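# Stand the cat litter pouch upright with a clip

## Task

Set the cat litter pouch upright near the centre of the table, one of its wide faces turned toward the arms, not touching the pan or the scoop. The clip must finish attached to the pouch and holding it tightly. The pan must still be upright at the end. The robot side ends the task itself by calling finished_scene.

## Robot and tools

ROBOT. Two arms, left_arm and right_arm, each with a two-finger parallel gripper. Calibrated bases in the scene frame: left_arm at (-0.020, +0.243, 0) m, quat_wxyz (+1.000, 0, 0, 0); right_arm at (+0.045, -0.336, 0) m, quat_wxyz (+1.000, 0, 0, +0.012). The names do not tell you which side of an image an arm is on.

FRAME. One scene frame for everything. Origin at table-top height, halfway between the nominal bases. +x runs out over the table, +z up, and left_arm sits toward +y. Positions are metres; orientations are quaternions written w first. In the gripper's own axes the fingers point along +z and close along y. end_effector_position is the spot between the finger pads, roughly 1 cm short of the tips. Reported hand positions may be a little off, more when the arm reaches far.

ROW FORMAT (used by execute_actions and move). Always 16 plain numbers covering both arms, even if one stays still: left x, y, z, qw, qx, qy, qz, opening, then right x, y, z, qw, qx, qy, qz, opening. x, y, z and the quaternion are an absolute target pose for that gripper in the scene frame, not an offset. Opening runs from -1 (closed) to +1 (fully open, 0.094 m). To keep an arm parked, resend the exact pose it reported when it began resting, plus its desired opening; keep a fixed quaternion constant rather than copying a drifted reading. A 0 in the opening slot is a real command, so resend the present opening to leave a gripper alone.

execute_actions(actions, cameras). actions is a list of actions; each action is a list of 1 to 15 rows, one per 1/30 s step, and if shorter its last row repeats to fill 15 steps. An empty list just reports state and images. A target more than 0.6 m from the gripper's current position along any of its own axes gets that action refused for both arms; a malformed action or a failing first action rejects the whole call. cameras: names to return; omitted, null or ["all"] gives all, [] gives none.

move(target, speed, blend, opening_speed, blocking, cameras). target is one 16-number row or a list of up to 15 rows differing only in pose; grippers travel in straight lines from their Hand target. speed is m/s, 0.002 to 0.5 (default 0.25), turning capped at twice that in rad/s; one value or one per target. blend (m) rounds corners in a list, default 0. opening_speed (0.2 or more, scale units per second) ramps the fingers; otherwise the opening is sent at once. Paths last at least 0.5 s and are cut at 10 s. Nothing avoids obstacles or the other arm. Faster moves lag, wander and strike harder; aiming further past a contact presses harder. blocking=false returns after about 0.5 s while the motion continues; execute_actions is then refused until wait or stop ends it, and a new move takes over from the current point. The result adds a move: line, e.g. done, off_target, moving, held or fault, plus limits (paced = command clipped, held = steps withheld). done means within 10 mm and 2 degrees at rest; neither done nor off_target says anything about contact.

wait(seconds 0 to 10, cameras): lets time pass holding last commands; a running move continues. stop(): brakes a running move; needs room. zoom_image(camera cam_high or cam_low, region [x0, y0, x1, y1] pixels, top-left origin, at most 504 by 504) magnifies the latest image. read_manual(section "licences") only returns licence text. finished_scene(scene, check): scene is the current scene's integer; check describes, per condition, what images and readings show and how it could still be failing. The first call only submits the check; a second call in a later reply truly ends the scene and cannot be undone.

CAMERAS. cam_high and cam_low, each 896x504, returned in that order.

CONTROL BEHAVIOUR. Each control step the command is clipped to 100 mm and 20 degrees from the measured pose, then damped inverse kinematics follows it, favouring position. One action may fall short; the Hand target line shows where the arm is actually headed, so send the rest next time. Friction and gravity can leave about 1 cm of error in free air. A wrist near the first joint's axis can make the whole arm swing. Tool commands in a result shows current gripper commands.

GRIPPING. grip_measured uses the opening scale; empty it reads up to about 1.6 mm wide. On a rigid part a full squeeze reads up to about 3 mm (0.064) under the part's width. Commanding slightly below the touch reading grips lightly; about 0.11 lower reaches the force limit, roughly 50 to 62 N per pad. Soft items get crushed further. To release, command well above grip_measured.

RESULT LINES. Poses, Joint positions (last value per arm is finger opening in metres), Joint torques (offset, noisy, include gravity; joints 1 to 3 wrap sign beyond ±28 N m), pose unreachable (clearance check withheld a command; it does not guard gripper-to-gripper contact), MOTOR HOT at 75 °C, OVER-TEMPERATURE FAULT at 90 °C which folds that arm away for good; at 100 °C the arm drops.

AVOID. Dropping things, releasing moving objects, slamming, hard presses, arm-on-arm collisions, anything leaving the table or being left off it, knocking the pan over, and long holds or stretched reaches that heat motors. Small random nudges may move loose objects.

Each tool is called after "Request:" in YAML: its name, and indented under it one key for each argument.

## Session

I'll start by looking at the scene.

Request:
execute_actions:
  actions: []

Scene clock: 0.00 s.
left_arm: end_effector_position=(+0.1670, +0.4592, +0.1695) grip_measured=+1.000 end_effector_quat_wxyz=(-0.234, +0.685, -0.486, -0.490) | right_arm: end_effector_position=(+0.1396, -0.1550, +0.1164) grip_measured=+1.000 end_effector_quat_wxyz=(+0.373, -0.231, +0.889, +0.133)
Joint positions: left_arm=[0.27 1.752 1.216 -1.516 -1.089 -1.931 0.094] | right_arm=[1.654 0.743 0.521 -0.887 0.697 1 0.094]
Joint velocities: left_arm=[-0.007 -0.017 0.012 0.022 -0.037 -0.066 0] | right_arm=[0.007 -0.022 -0.007 0.022 0.007 0.007 0]
Joint torques (N m): no reading
Motor temperatures (°C): left_arm=[30 33 35 31 29 30 28] | right_arm=[27 36 33 30 26 27 28]
Heat: left arm: 35 °C; right arm: 36 °C.
Hand target: left_arm +0.1682, +0.4608, +0.1738; -0.242, +0.684, -0.483, -0.490 | right_arm +0.1417, -0.1559, +0.1200; +0.380, -0.228, +0.887, +0.132
Tool commands: left_gripper/opening=+1.0 right_gripper/opening=+1.0

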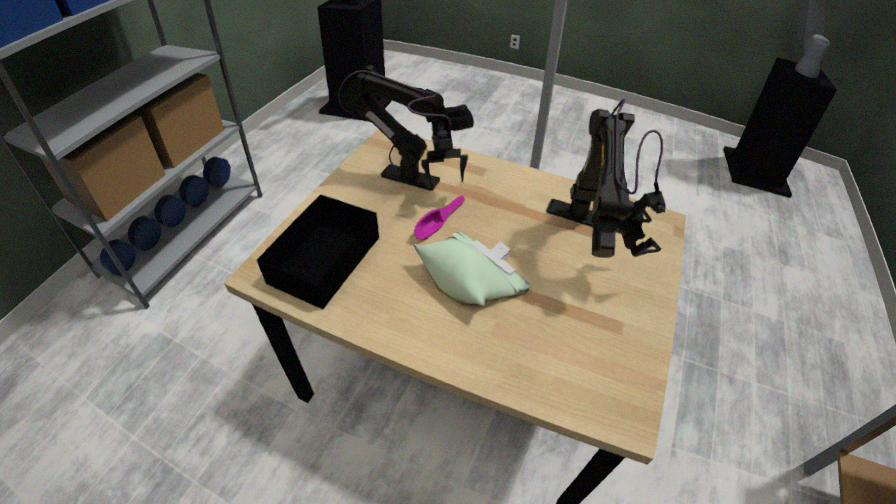

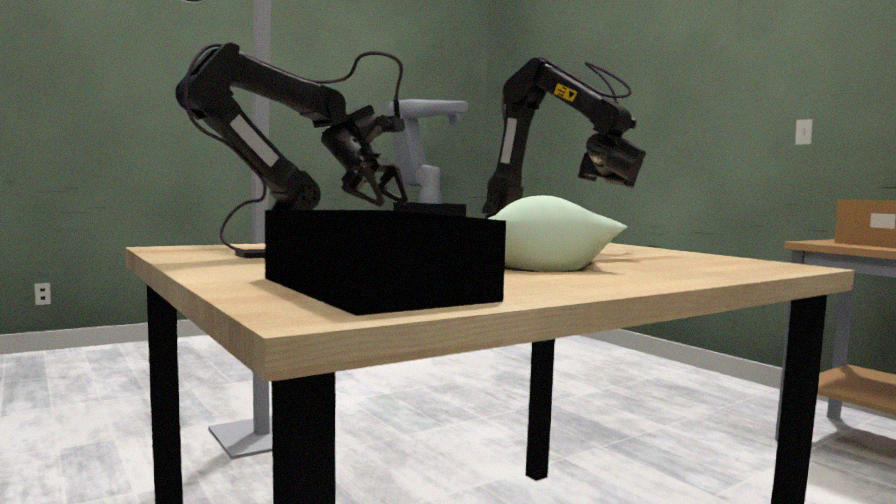

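Request:
zoom_image:
  camera: "cam_high"
  region: [380, 180, 580, 320]

Request:
zoom_image:
  camera: "cam_high"
  region: [230, 100, 700, 460]

Request:
zoom_image:
  camera: "cam_low"
  region: [240, 30, 700, 330]

Scaled by 2.520.

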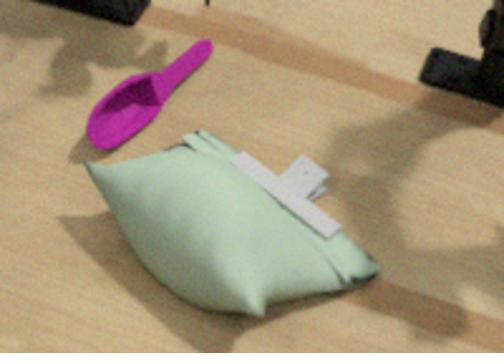

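Scaled by 1.072.

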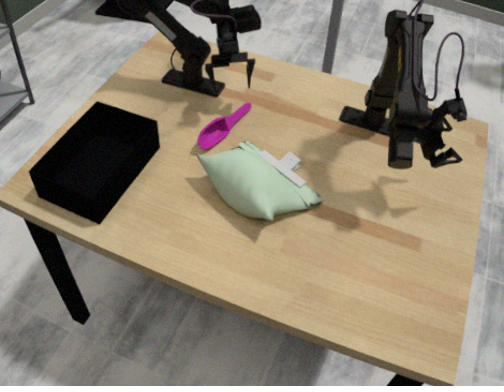

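Scaled by 1.096.

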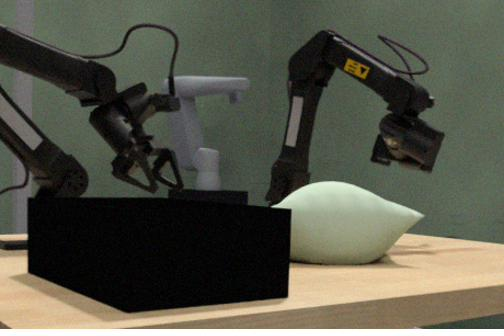

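Request:
zoom_image:
  camera: "cam_high"
  region: [405, 215, 545, 315]

Request:
zoom_image:
  camera: "cam_low"
  region: [470, 180, 650, 290]

Scaled by 3.600.

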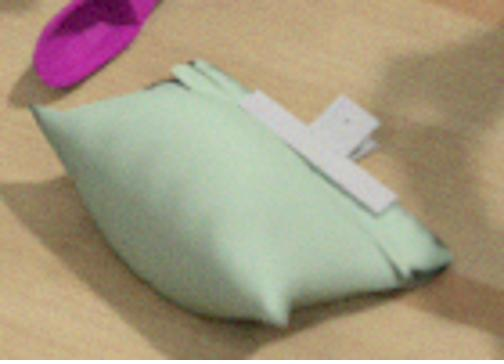

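Scaled by 2.800.

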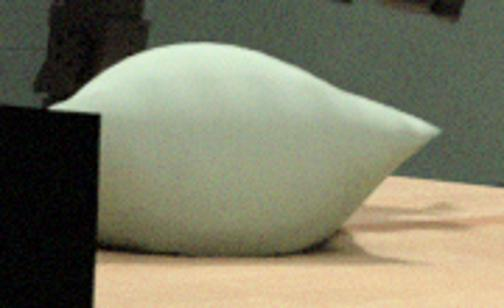

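Request:
zoom_image:
  camera: "cam_high"
  region: [340, 60, 490, 200]

Request:
zoom_image:
  camera: "cam_high"
  region: [540, 90, 690, 270]

Request:
zoom_image:
  camera: "cam_low"
  region: [170, 30, 420, 270]

Request:
zoom_image:
  camera: "cam_low"
  region: [470, 40, 670, 280]

Scaled by 3.360.

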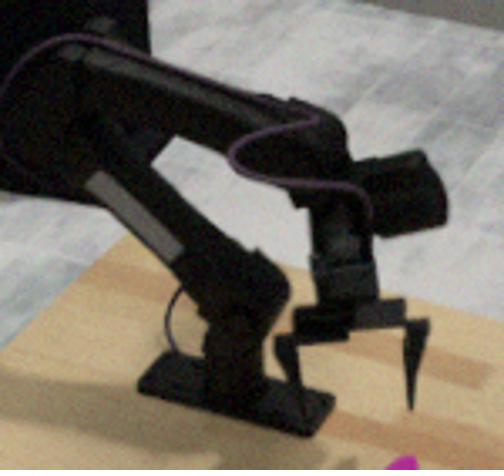

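Scaled by 2.800.

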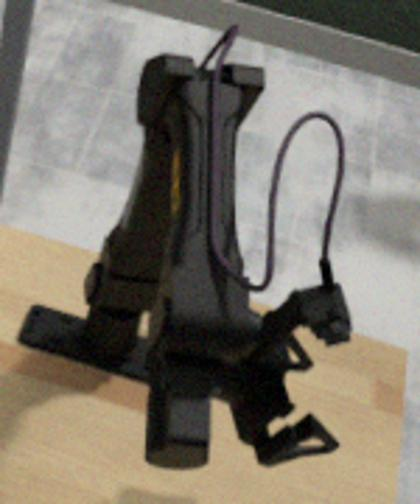

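Scaled by 2.016.

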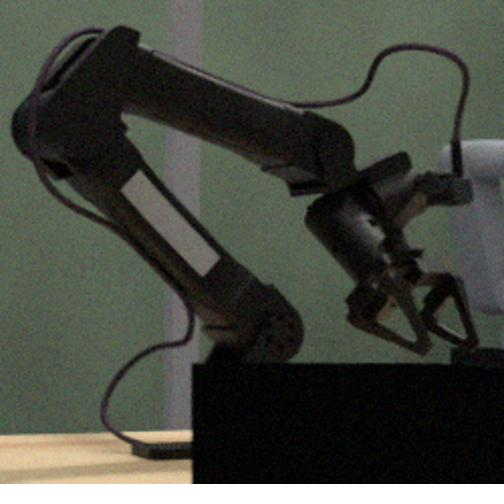

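Scaled by 2.100.

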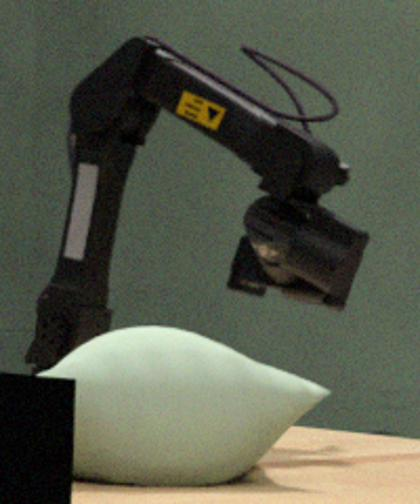

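Request:
zoom_image:
  camera: "cam_high"
  region: [455, 225, 535, 295]

Request:
zoom_image:
  camera: "cam_high"
  region: [405, 190, 470, 250]

Scaled by 6.300.

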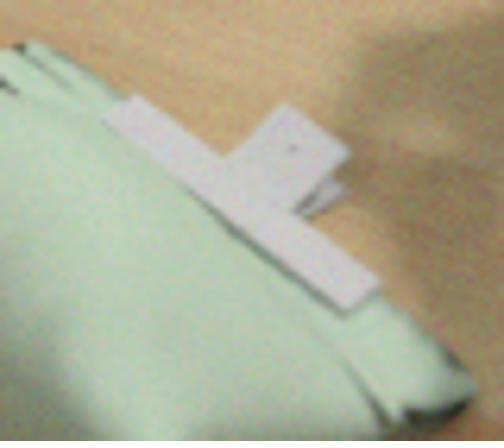

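Scaled by 7.754.

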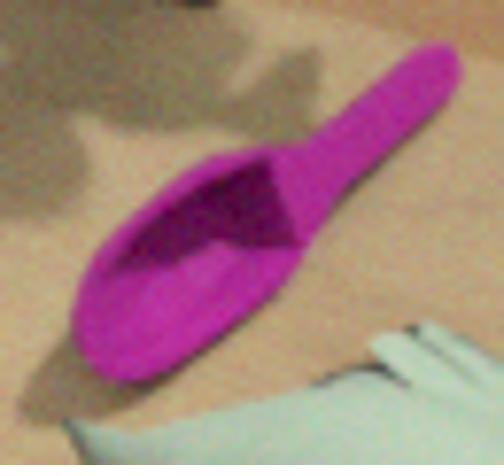

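Request:
zoom_image:
  camera: "cam_low"
  region: [110, 230, 330, 390]

Request:
zoom_image:
  camera: "cam_low"
  region: [600, 210, 880, 330]

Request:
zoom_image:
  camera: "cam_high"
  region: [220, 180, 400, 320]

Request:
zoom_image:
  camera: "cam_high"
  region: [600, 380, 700, 480]

Scaled by 2.291.

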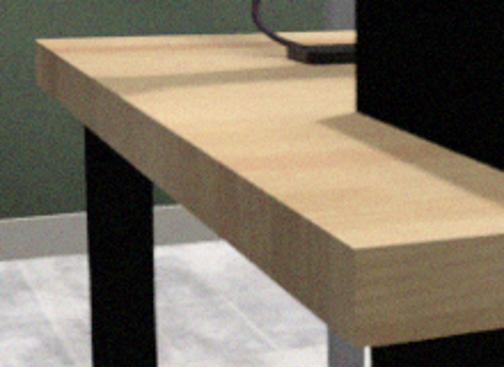

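Scaled by 1.800.

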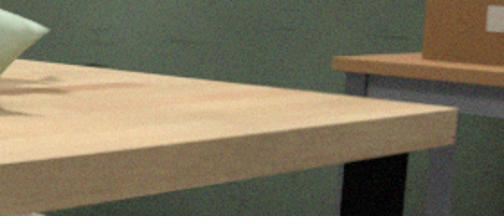

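Scaled by 2.800.

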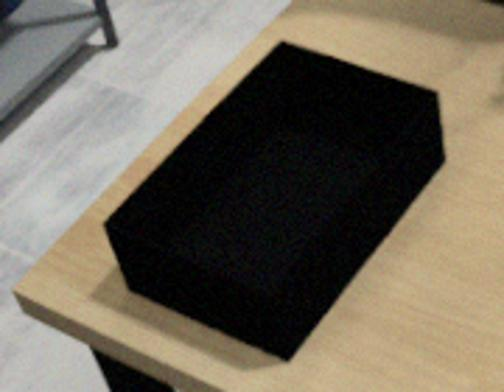

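Scaled by 5.040.

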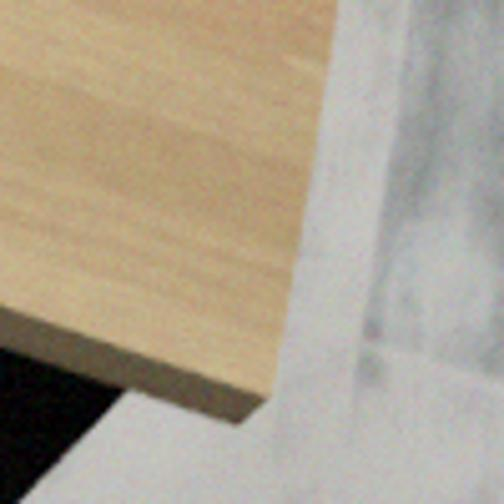

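Request:
zoom_image:
  camera: "cam_high"
  region: [330, 110, 430, 200]

Request:
zoom_image:
  camera: "cam_high"
  region: [630, 180, 710, 260]

Request:
zoom_image:
  camera: "cam_high"
  region: [540, 180, 640, 260]

Request:
zoom_image:
  camera: "cam_low"
  region: [390, 180, 530, 320]

Scaled by 5.040.

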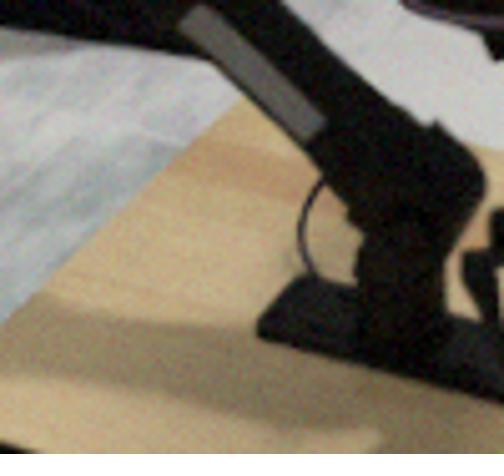

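Scaled by 6.300.

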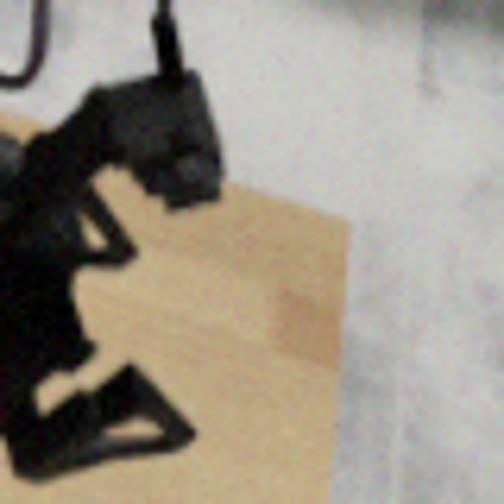

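Scaled by 5.040.

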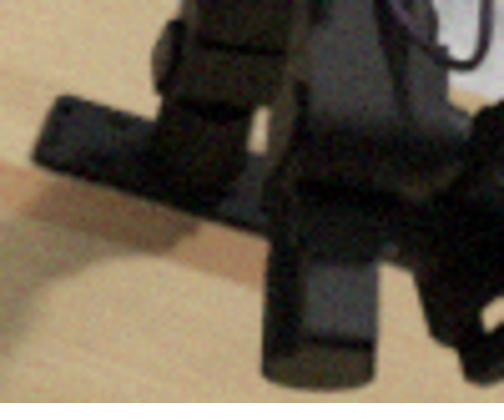

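Scaled by 3.600.

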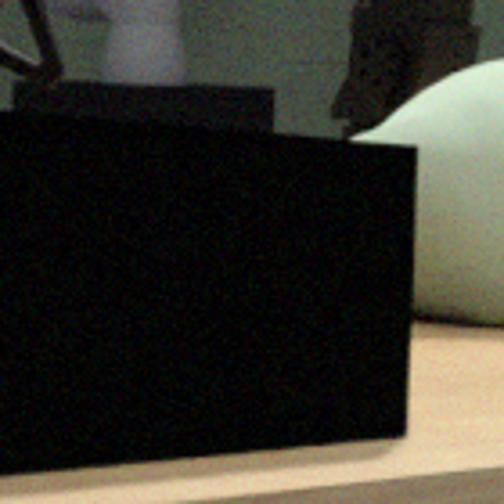

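Request:
zoom_image:
  camera: "cam_high"
  region: [640, 205, 700, 465]

Request:
zoom_image:
  camera: "cam_high"
  region: [220, 280, 660, 470]

Scaled by 1.938.

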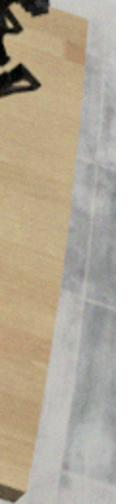

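Scaled by 1.145.

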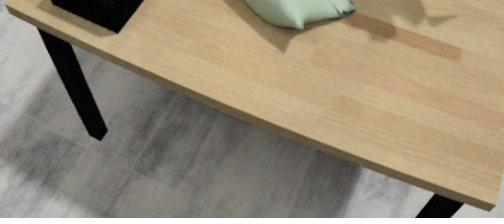

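Request:
zoom_image:
  camera: "cam_high"
  region: [450, 130, 590, 210]

Request:
zoom_image:
  camera: "cam_low"
  region: [600, 200, 700, 290]

Scaled by 3.600.

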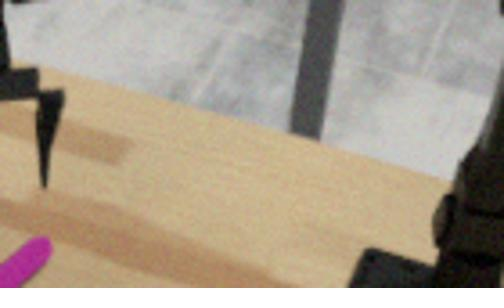

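Scaled by 5.040.

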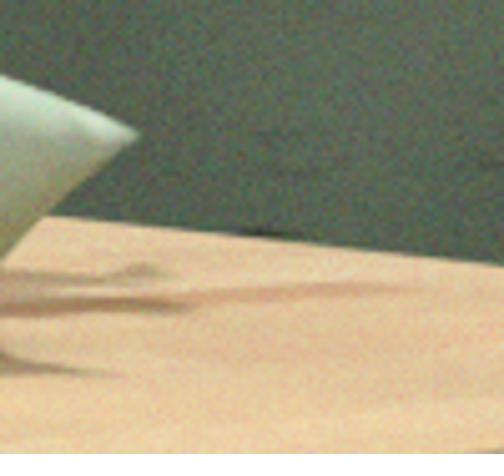

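Request:
zoom_image:
  camera: "cam_high"
  region: [505, 262, 540, 297]

Request:
zoom_image:
  camera: "cam_high"
  region: [490, 232, 525, 267]

Request:
zoom_image:
  camera: "cam_high"
  region: [440, 222, 480, 262]

Scaled by 14.400.

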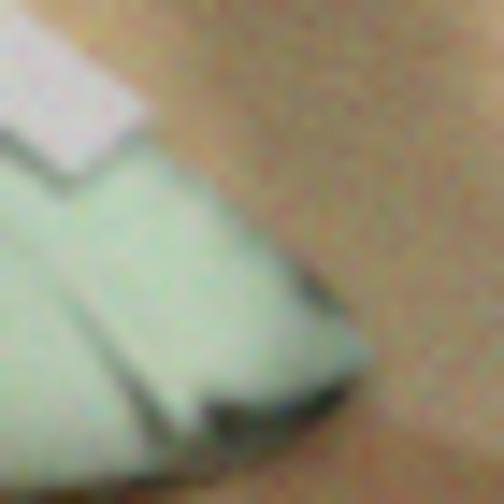

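Scaled by 14.400.

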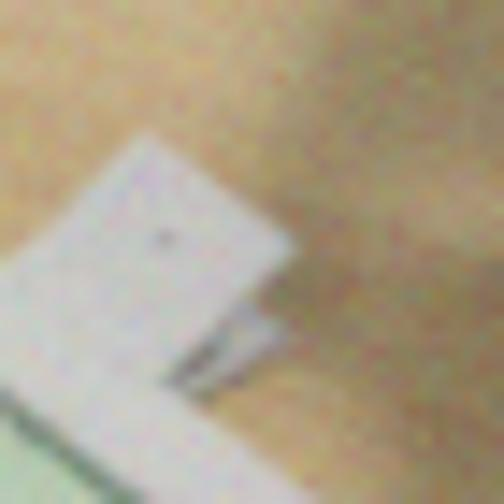

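Scaled by 12.600.

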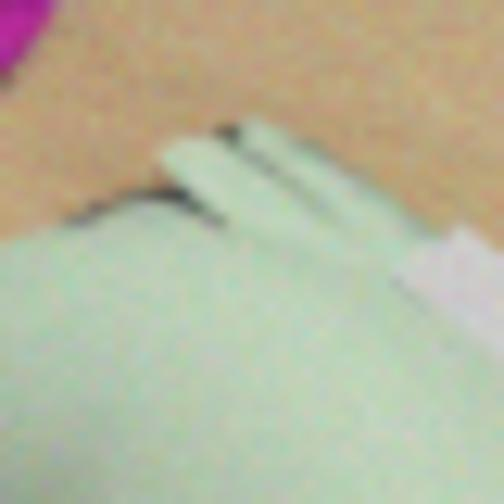

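Request:
move:
  target: [0.296, 0.184, 0.12, 0.32709, -0.51342, 0.66911, -0.42627, 0.1, 0.19, -0.06, 0.12, 0.44013, -0.69087, 0.48375, -0.30819, 0.1]
  speed: 0.3

Scene clock: 20.93 s.
left_arm: end_effector_position=(+0.2963, +0.1841, +0.1225) grip_measured=+0.101 end_effector_quat_wxyz=(+0.318, -0.513, +0.673, -0.427) | right_arm: end_effector_position=(+0.1889, -0.0560, +0.1194) grip_measured=+0.102 end_effector_quat_wxyz=(-0.440, +0.698, -0.477, +0.302)
Joint positions: left_arm=[-0.093 0.966 0.297 0.214 0.167 -1.5 0.052] | right_arm=[1.57 1.344 0.596 -0.203 1.014 -0.701 0.052]
Joint velocities: left_arm=[-0.012 0.007 -0.002 0.007 0.037 0.037 0] | right_arm=[0.012 -0.002 -0.012 0.022 -0.007 0.007 -0.001]
Joint torques (N m): left_arm=[-0.2 -0.91 6.06 2.1 0.05 0.03] | right_arm=[-0.88 -4.14 5.05 1.17 0.54 0]
Motor temperatures (°C): left_arm=[30 34 37 31 29 30 28] | right_arm=[27 36 36 31 26 27 28]
Heat: left arm: 37 °C; right arm: 36 °C.
Hand target: left_arm +0.2937, +0.1825, +0.1169; +0.313, -0.512, +0.677, -0.425 | right_arm +0.1925, -0.0596, +0.1188; -0.442, +0.691, -0.482, +0.308
Off the commanded pose: left_arm 0.003 m, 1 deg | right_arm 0.004 m, 1 deg.
move: done

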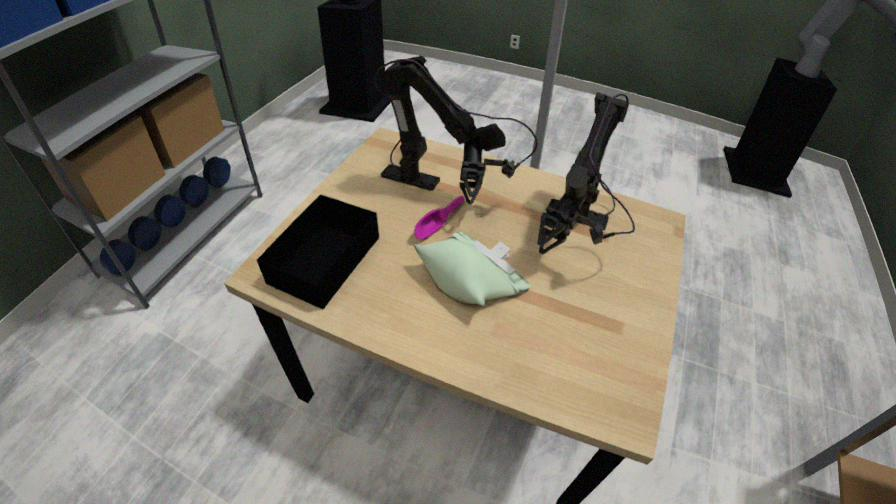

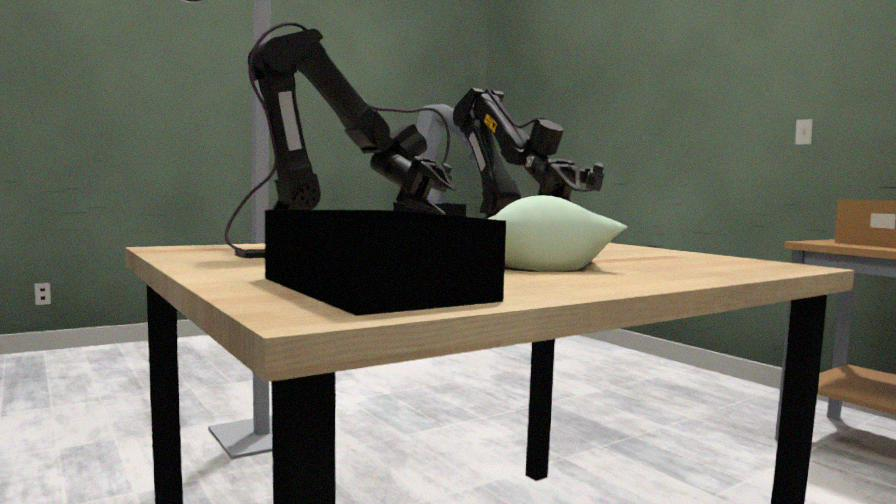

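Request:
zoom_image:
  camera: "cam_high"
  region: [440, 140, 550, 240]

Request:
zoom_image:
  camera: "cam_high"
  region: [520, 180, 620, 270]

Request:
zoom_image:
  camera: "cam_low"
  region: [360, 90, 630, 290]

Scaled by 4.582.

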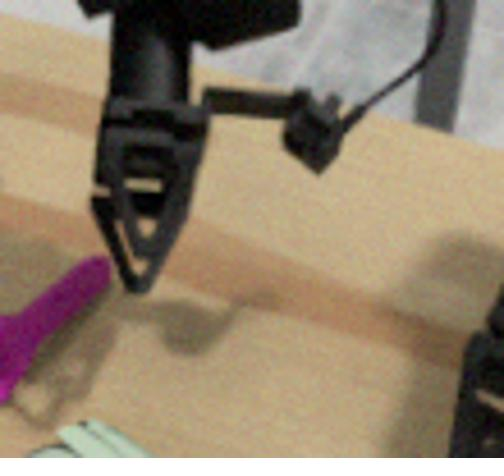

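Scaled by 5.040.

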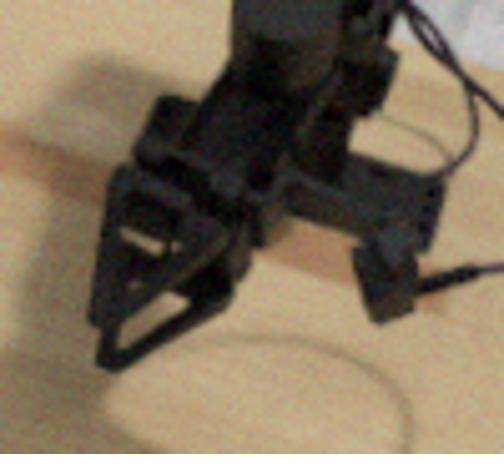

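Scaled by 1.867.

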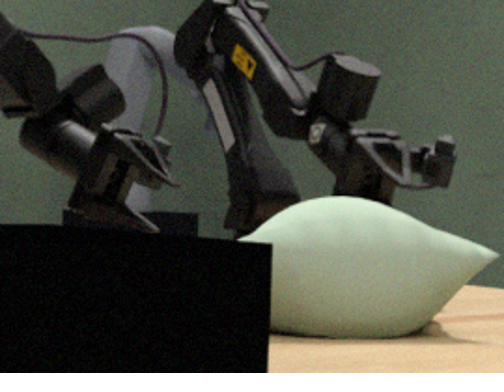

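Request:
zoom_image:
  camera: "cam_high"
  region: [455, 175, 490, 210]

Request:
zoom_image:
  camera: "cam_high"
  region: [535, 215, 575, 255]

Scaled by 14.400.

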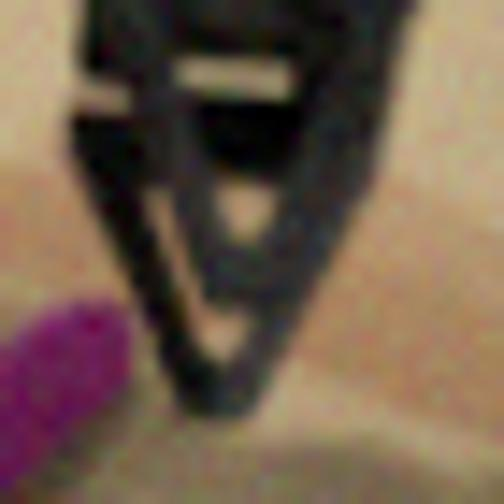

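Scaled by 12.600.

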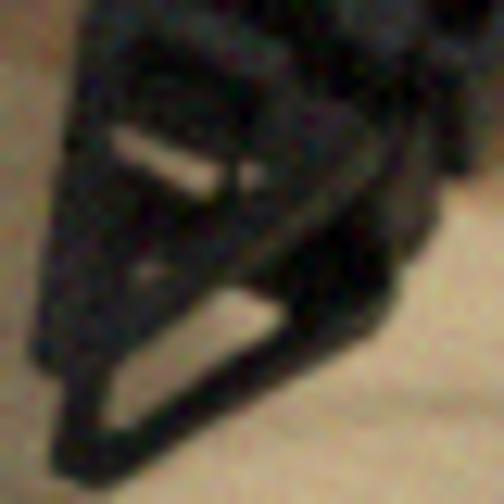

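Request:
zoom_image:
  camera: "cam_high"
  region: [485, 230, 545, 300]

Request:
zoom_image:
  camera: "cam_high"
  region: [405, 220, 485, 310]

Scaled by 7.200.

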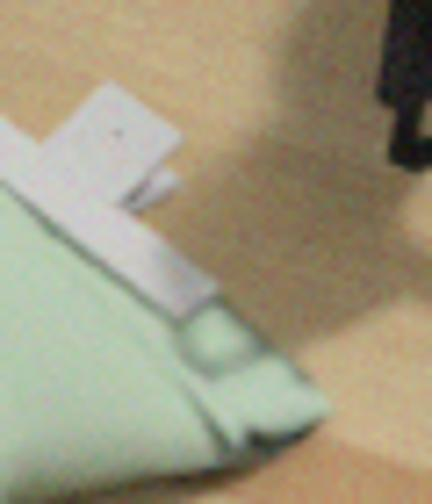

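Scaled by 5.600.

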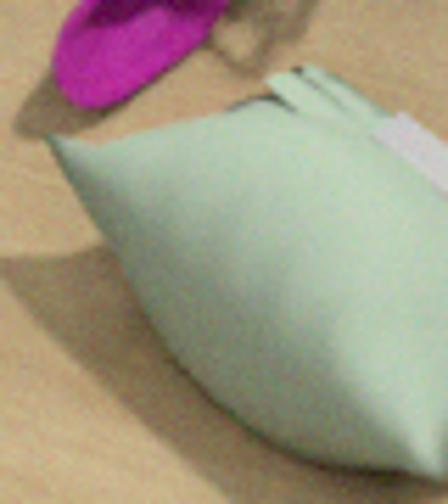

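Request:
move:
  target: [0.318, 0.174, 0.060, 0.34042, -0.50468, 0.65772, -0.44364, 0.17, 0.233, -0.051, 0.060, 0.44364, -0.65772, 0.50468, -0.34042, 0.17]
  speed: 0.12

Request:
zoom_image:
  camera: "cam_high"
  region: [430, 180, 570, 310]

Scene clock: 26.00 s.
left_arm: end_effector_position=(+0.3210, +0.1738, +0.0652) grip_measured=+0.168 end_effector_quat_wxyz=(+0.342, -0.502, +0.655, -0.449) | right_arm: end_effector_position=(+0.2316, -0.0440, +0.0645) grip_measured=+0.168 end_effector_quat_wxyz=(-0.451, +0.660, -0.501, +0.332)
Joint positions: left_arm=[-0.143 1.519 0.161 0.984 0.116 -1.529 0.055] | right_arm=[1.429 1.662 0.506 0.36 1.021 -0.838 0.055]
Joint velocities: left_arm=[0.012 0.002 0.007 0.037 -0.037 -0.022 0] | right_arm=[0.002 0.012 -0.022 0.037 -0.007 0.051 -0.001]
Joint torques (N m): left_arm=[-0.39 -2.7 3.78 2.13 -0.12 0.02] | right_arm=[-0.68 -4.78 3.33 1.33 0.56 0.04]
Motor temperatures (°C): left_arm=[30 34 37 33 29 30 28] | right_arm=[27 36 36 32 27 27 28]
Heat: left arm: 37 °C; right arm: 36 °C.
Hand target: left_arm +0.3174, +0.1741, +0.0598; +0.341, -0.504, +0.659, -0.443 | right_arm +0.2340, -0.0511, +0.0596; -0.445, +0.657, -0.504, +0.341
Off the commanded pose: left_arm 0.006 m, 1 deg | right_arm 0.008 m, 1 deg.
move: done

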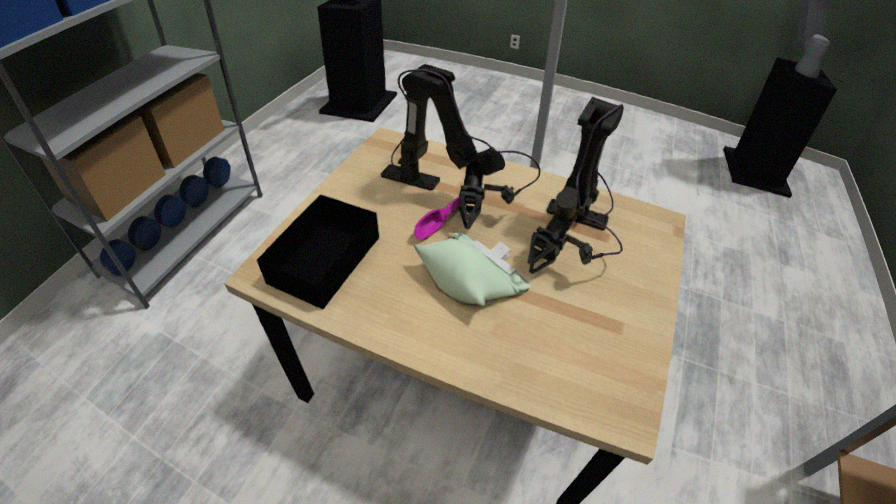

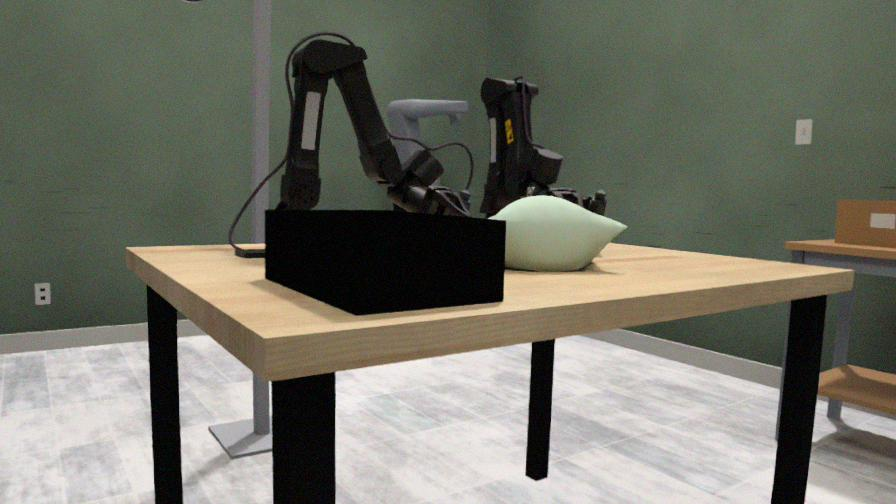

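Scaled by 3.600.

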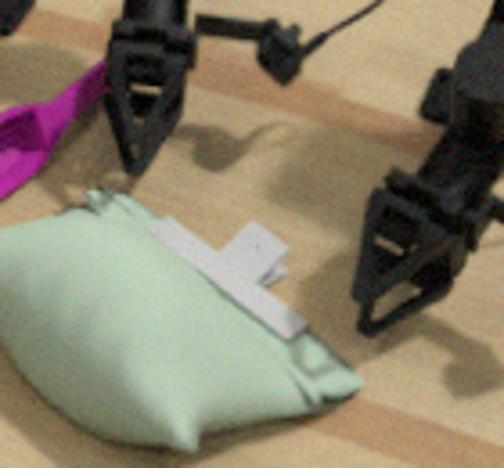

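Request:
zoom_image:
  camera: "cam_high"
  region: [452, 196, 492, 236]

Request:
zoom_image:
  camera: "cam_high"
  region: [520, 232, 570, 282]

Scaled by 12.600.

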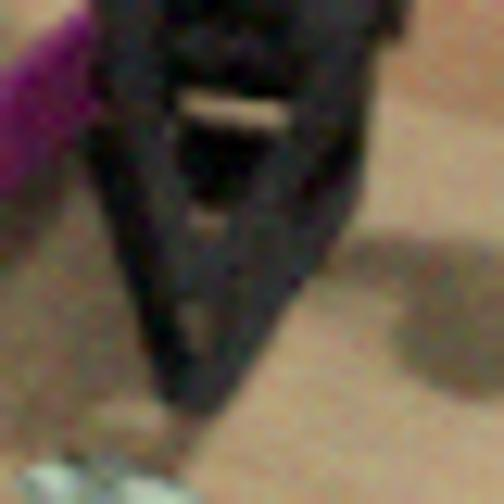

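Scaled by 10.080.

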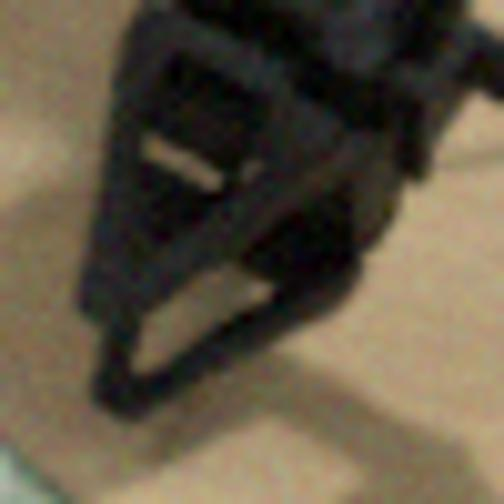

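Request:
move:
  target: [0.318, 0.174, 0.035, 0.34042, -0.50468, 0.65772, -0.44364, 0.17, 0.233, -0.051, 0.035, 0.44364, -0.65772, 0.50468, -0.34042, 0.17]
  speed: 0.06

Request:
zoom_image:
  camera: "cam_high"
  region: [430, 190, 560, 310]

Scene clock: 27.93 s.
left_arm: end_effector_position=(+0.3210, +0.1740, +0.0399) grip_measured=+0.168 end_effector_quat_wxyz=(+0.342, -0.503, +0.654, -0.449) | right_arm: end_effector_position=(+0.2318, -0.0440, +0.0396) grip_measured=+0.168 end_effector_quat_wxyz=(-0.447, +0.661, -0.501, +0.334)
Joint positions: left_arm=[-0.143 1.759 0.137 1.249 0.115 -1.531 0.055] | right_arm=[1.429 1.779 0.485 0.486 1.023 -0.834 0.055]
Joint velocities: left_arm=[0.012 0.007 -0.007 0.007 0.037 -0.022 0] | right_arm=[0.007 -0.007 -0.007 -0.051 0.022 -0.007 0.002]
Joint torques (N m): left_arm=[-0.46 -3.47 2.56 2.13 -0.14 0.05] | right_arm=[-0.4 -4.98 2.89 1.33 0.52 0.11]
Motor temperatures (°C): left_arm=[30 34 36 33 29 30 28] | right_arm=[27 36 35 32 27 27 28]
Heat: left arm: 36 °C; right arm: 36 °C.
Hand target: left_arm +0.3176, +0.1741, +0.0352; +0.340, -0.505, +0.658, -0.443 | right_arm +0.2329, -0.0509, +0.0347; -0.444, +0.658, -0.505, +0.340
Off the commanded pose: left_arm 0.006 m, 1 deg | right_arm 0.008 m, 1 deg.
move: done

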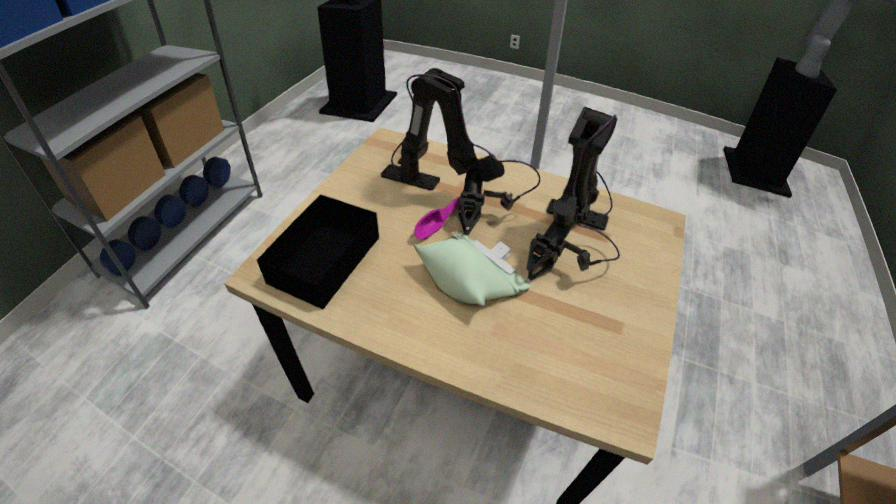

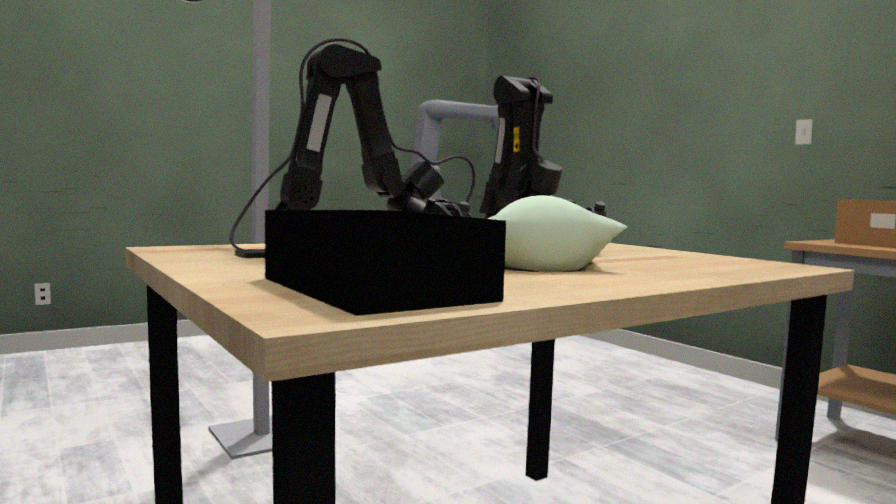

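Scaled by 3.877.

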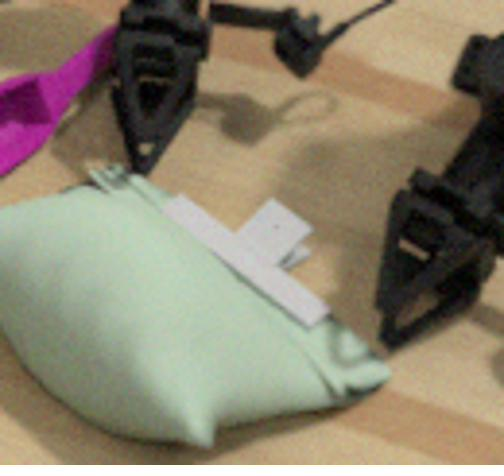

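Request:
move:
  target: [0.338, 0.166, 0.034, 0.34042, -0.50468, 0.65772, -0.44364, 0.17, 0.259, -0.045, 0.034, 0.44364, -0.65772, 0.50468, -0.34042, 0.17]
  speed: 0.05

Request:
zoom_image:
  camera: "cam_high"
  region: [430, 190, 560, 310]

Scene clock: 29.27 s.
left_arm: end_effector_position=(+0.3324, +0.1681, +0.0343) grip_measured=+0.169 end_effector_quat_wxyz=(+0.339, -0.506, +0.657, -0.445) | right_arm: end_effector_position=(+0.2586, -0.0437, +0.0407) grip_measured=+0.168 end_effector_quat_wxyz=(-0.450, +0.654, -0.503, +0.343)
Joint positions: left_arm=[-0.167 1.809 0.188 1.235 0.089 -1.54 0.055] | right_arm=[1.332 1.821 0.485 0.638 0.977 -0.96 0.055]
Joint velocities: left_arm=[0.002 0.002 -0.002 0.081 -0.066 -0.051 0] | right_arm=[-0.007 -0.007 0.002 -0.066 0.022 0.022 -0.001]
Joint torques (N m): left_arm=[-0.42 -3.84 5.14 1.94 -0.08 0.06] | right_arm=[-0.72 -5.01 3.56 1.43 0.13 0.02]
Motor temperatures (°C): left_arm=[30 34 36 33 29 30 28] | right_arm=[27 36 35 32 27 27 28]
Heat: left arm: 36 °C; right arm: 36 °C.
Hand target: left_arm +0.3377, +0.1659, +0.0339; +0.341, -0.504, +0.658, -0.444 | right_arm +0.2593, -0.0453, +0.0344; -0.445, +0.657, -0.504, +0.341
Off the commanded pose: left_arm 0.006 m, 0 deg | right_arm 0.007 m, 1 deg.
move: done

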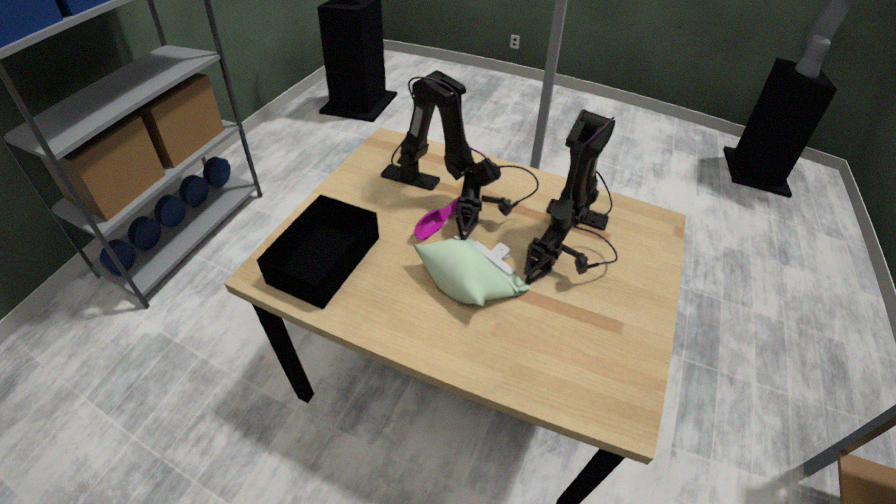

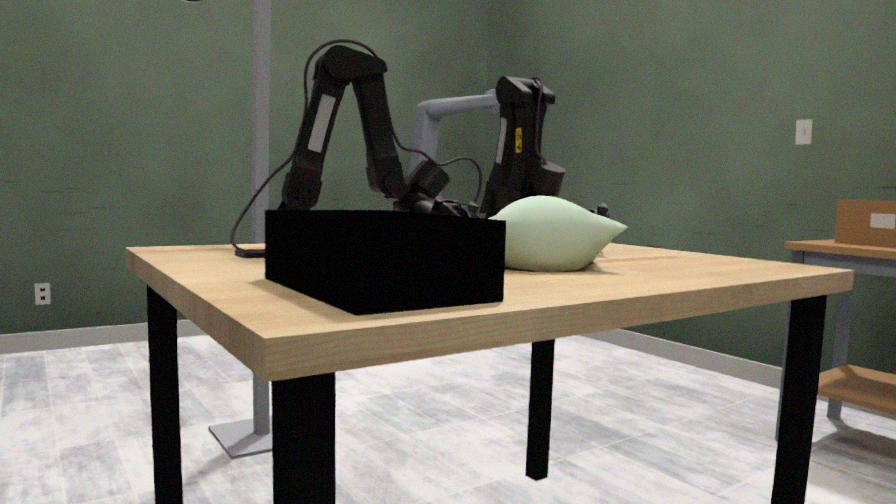

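Scaled by 3.877.

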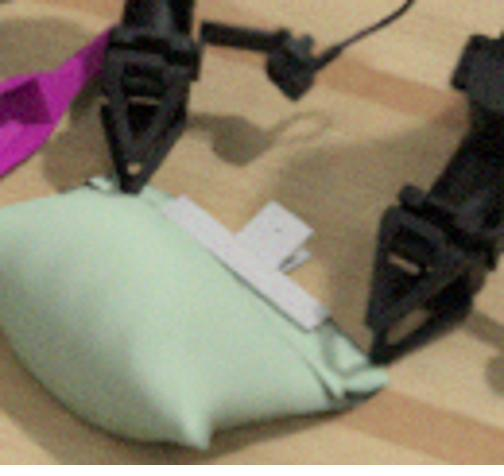

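Request:
zoom_image:
  camera: "cam_high"
  region: [505, 250, 545, 300]

Request:
zoom_image:
  camera: "cam_high"
  region: [445, 210, 485, 250]

Scaled by 10.080.

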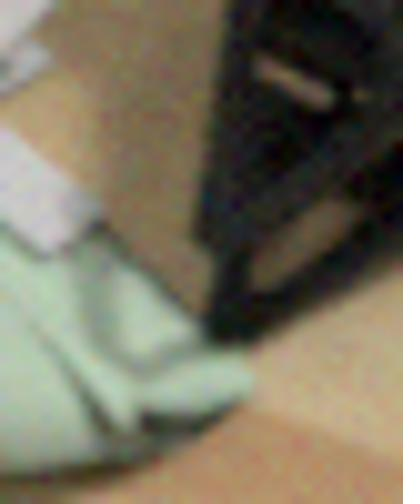

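Scaled by 12.600.

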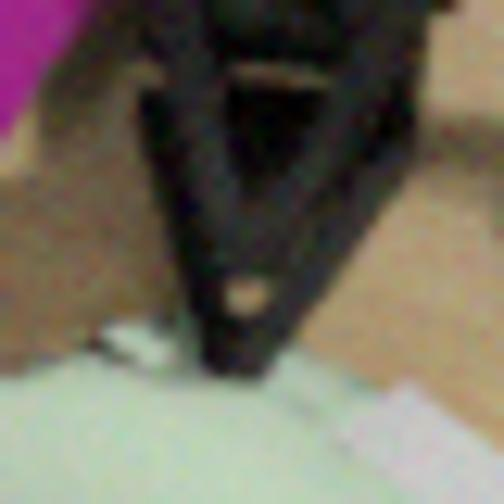

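Request:
move:
  target: [0.357, 0.154, 0.036, 0.34042, -0.50468, 0.65772, -0.44364, 0.17, 0.281, -0.043, 0.034, 0.44364, -0.65772, 0.50468, -0.34042, 0.17]
  speed: 0.05

Request:
zoom_image:
  camera: "cam_high"
  region: [430, 190, 560, 310]

Scene clock: 30.73 s.
left_arm: end_effector_position=(+0.3526, +0.1649, +0.0350) grip_measured=+0.169 end_effector_quat_wxyz=(+0.350, -0.514, +0.652, -0.433) | right_arm: end_effector_position=(+0.2756, -0.0427, +0.0395) grip_measured=+0.168 end_effector_quat_wxyz=(-0.450, +0.658, -0.498, +0.341)
Joint positions: left_arm=[-0.197 1.831 0.271 1.171 0.024 -1.548 0.055] | right_arm=[1.265 1.844 0.485 0.725 0.912 -1.043 0.055]
Joint velocities: left_arm=[0.017 -0.002 -0.007 -0.037 0.037 -0.051 -0.001] | right_arm=[-0.007 -0.002 -0.007 -0.007 0.022 -0.051 0.001]
Joint torques (N m): left_arm=[-1.05 -4.3 5.61 1.96 0.2 -0.01] | right_arm=[-1.98 -5.01 4.82 1.38 0.15 0.04]
Motor temperatures (°C): left_arm=[30 34 36 33 29 30 28] | right_arm=[27 36 35 33 27 27 28]
Heat: left arm: 36 °C; right arm: 36 °C.
Hand target: left_arm +0.3564, +0.1541, +0.0357; +0.341, -0.505, +0.658, -0.443 | right_arm +0.2813, -0.0436, +0.0344; -0.444, +0.657, -0.504, +0.341
Off the commanded pose: left_arm 0.012 m, 2 deg | right_arm 0.008 m, 1 deg.
move: off_target (left_arm)

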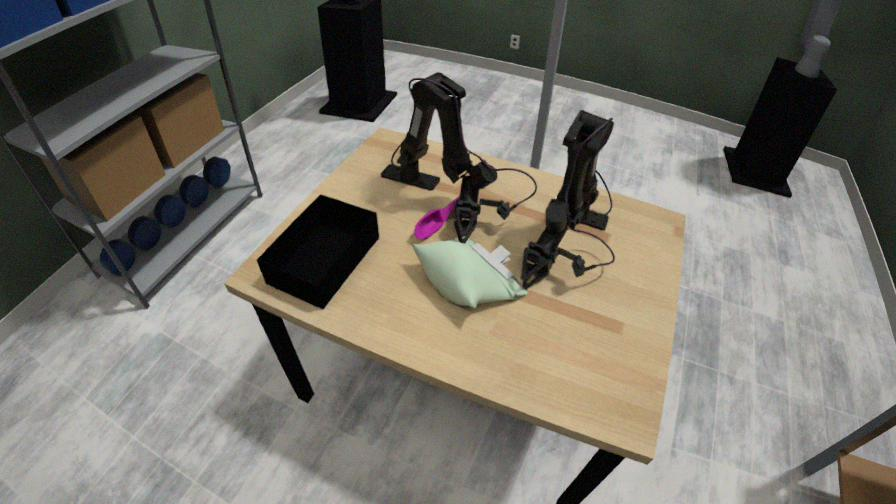

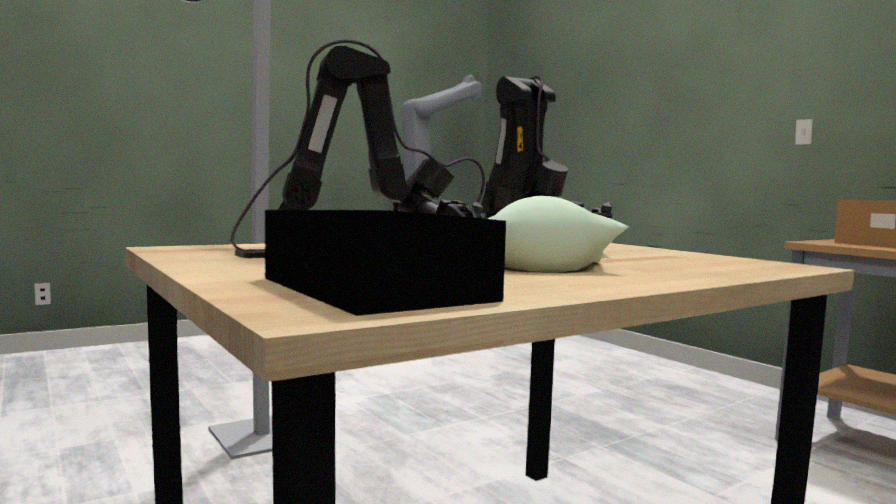

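Scaled by 3.877.

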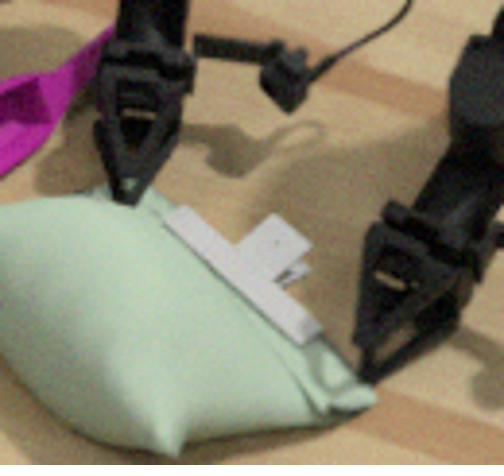

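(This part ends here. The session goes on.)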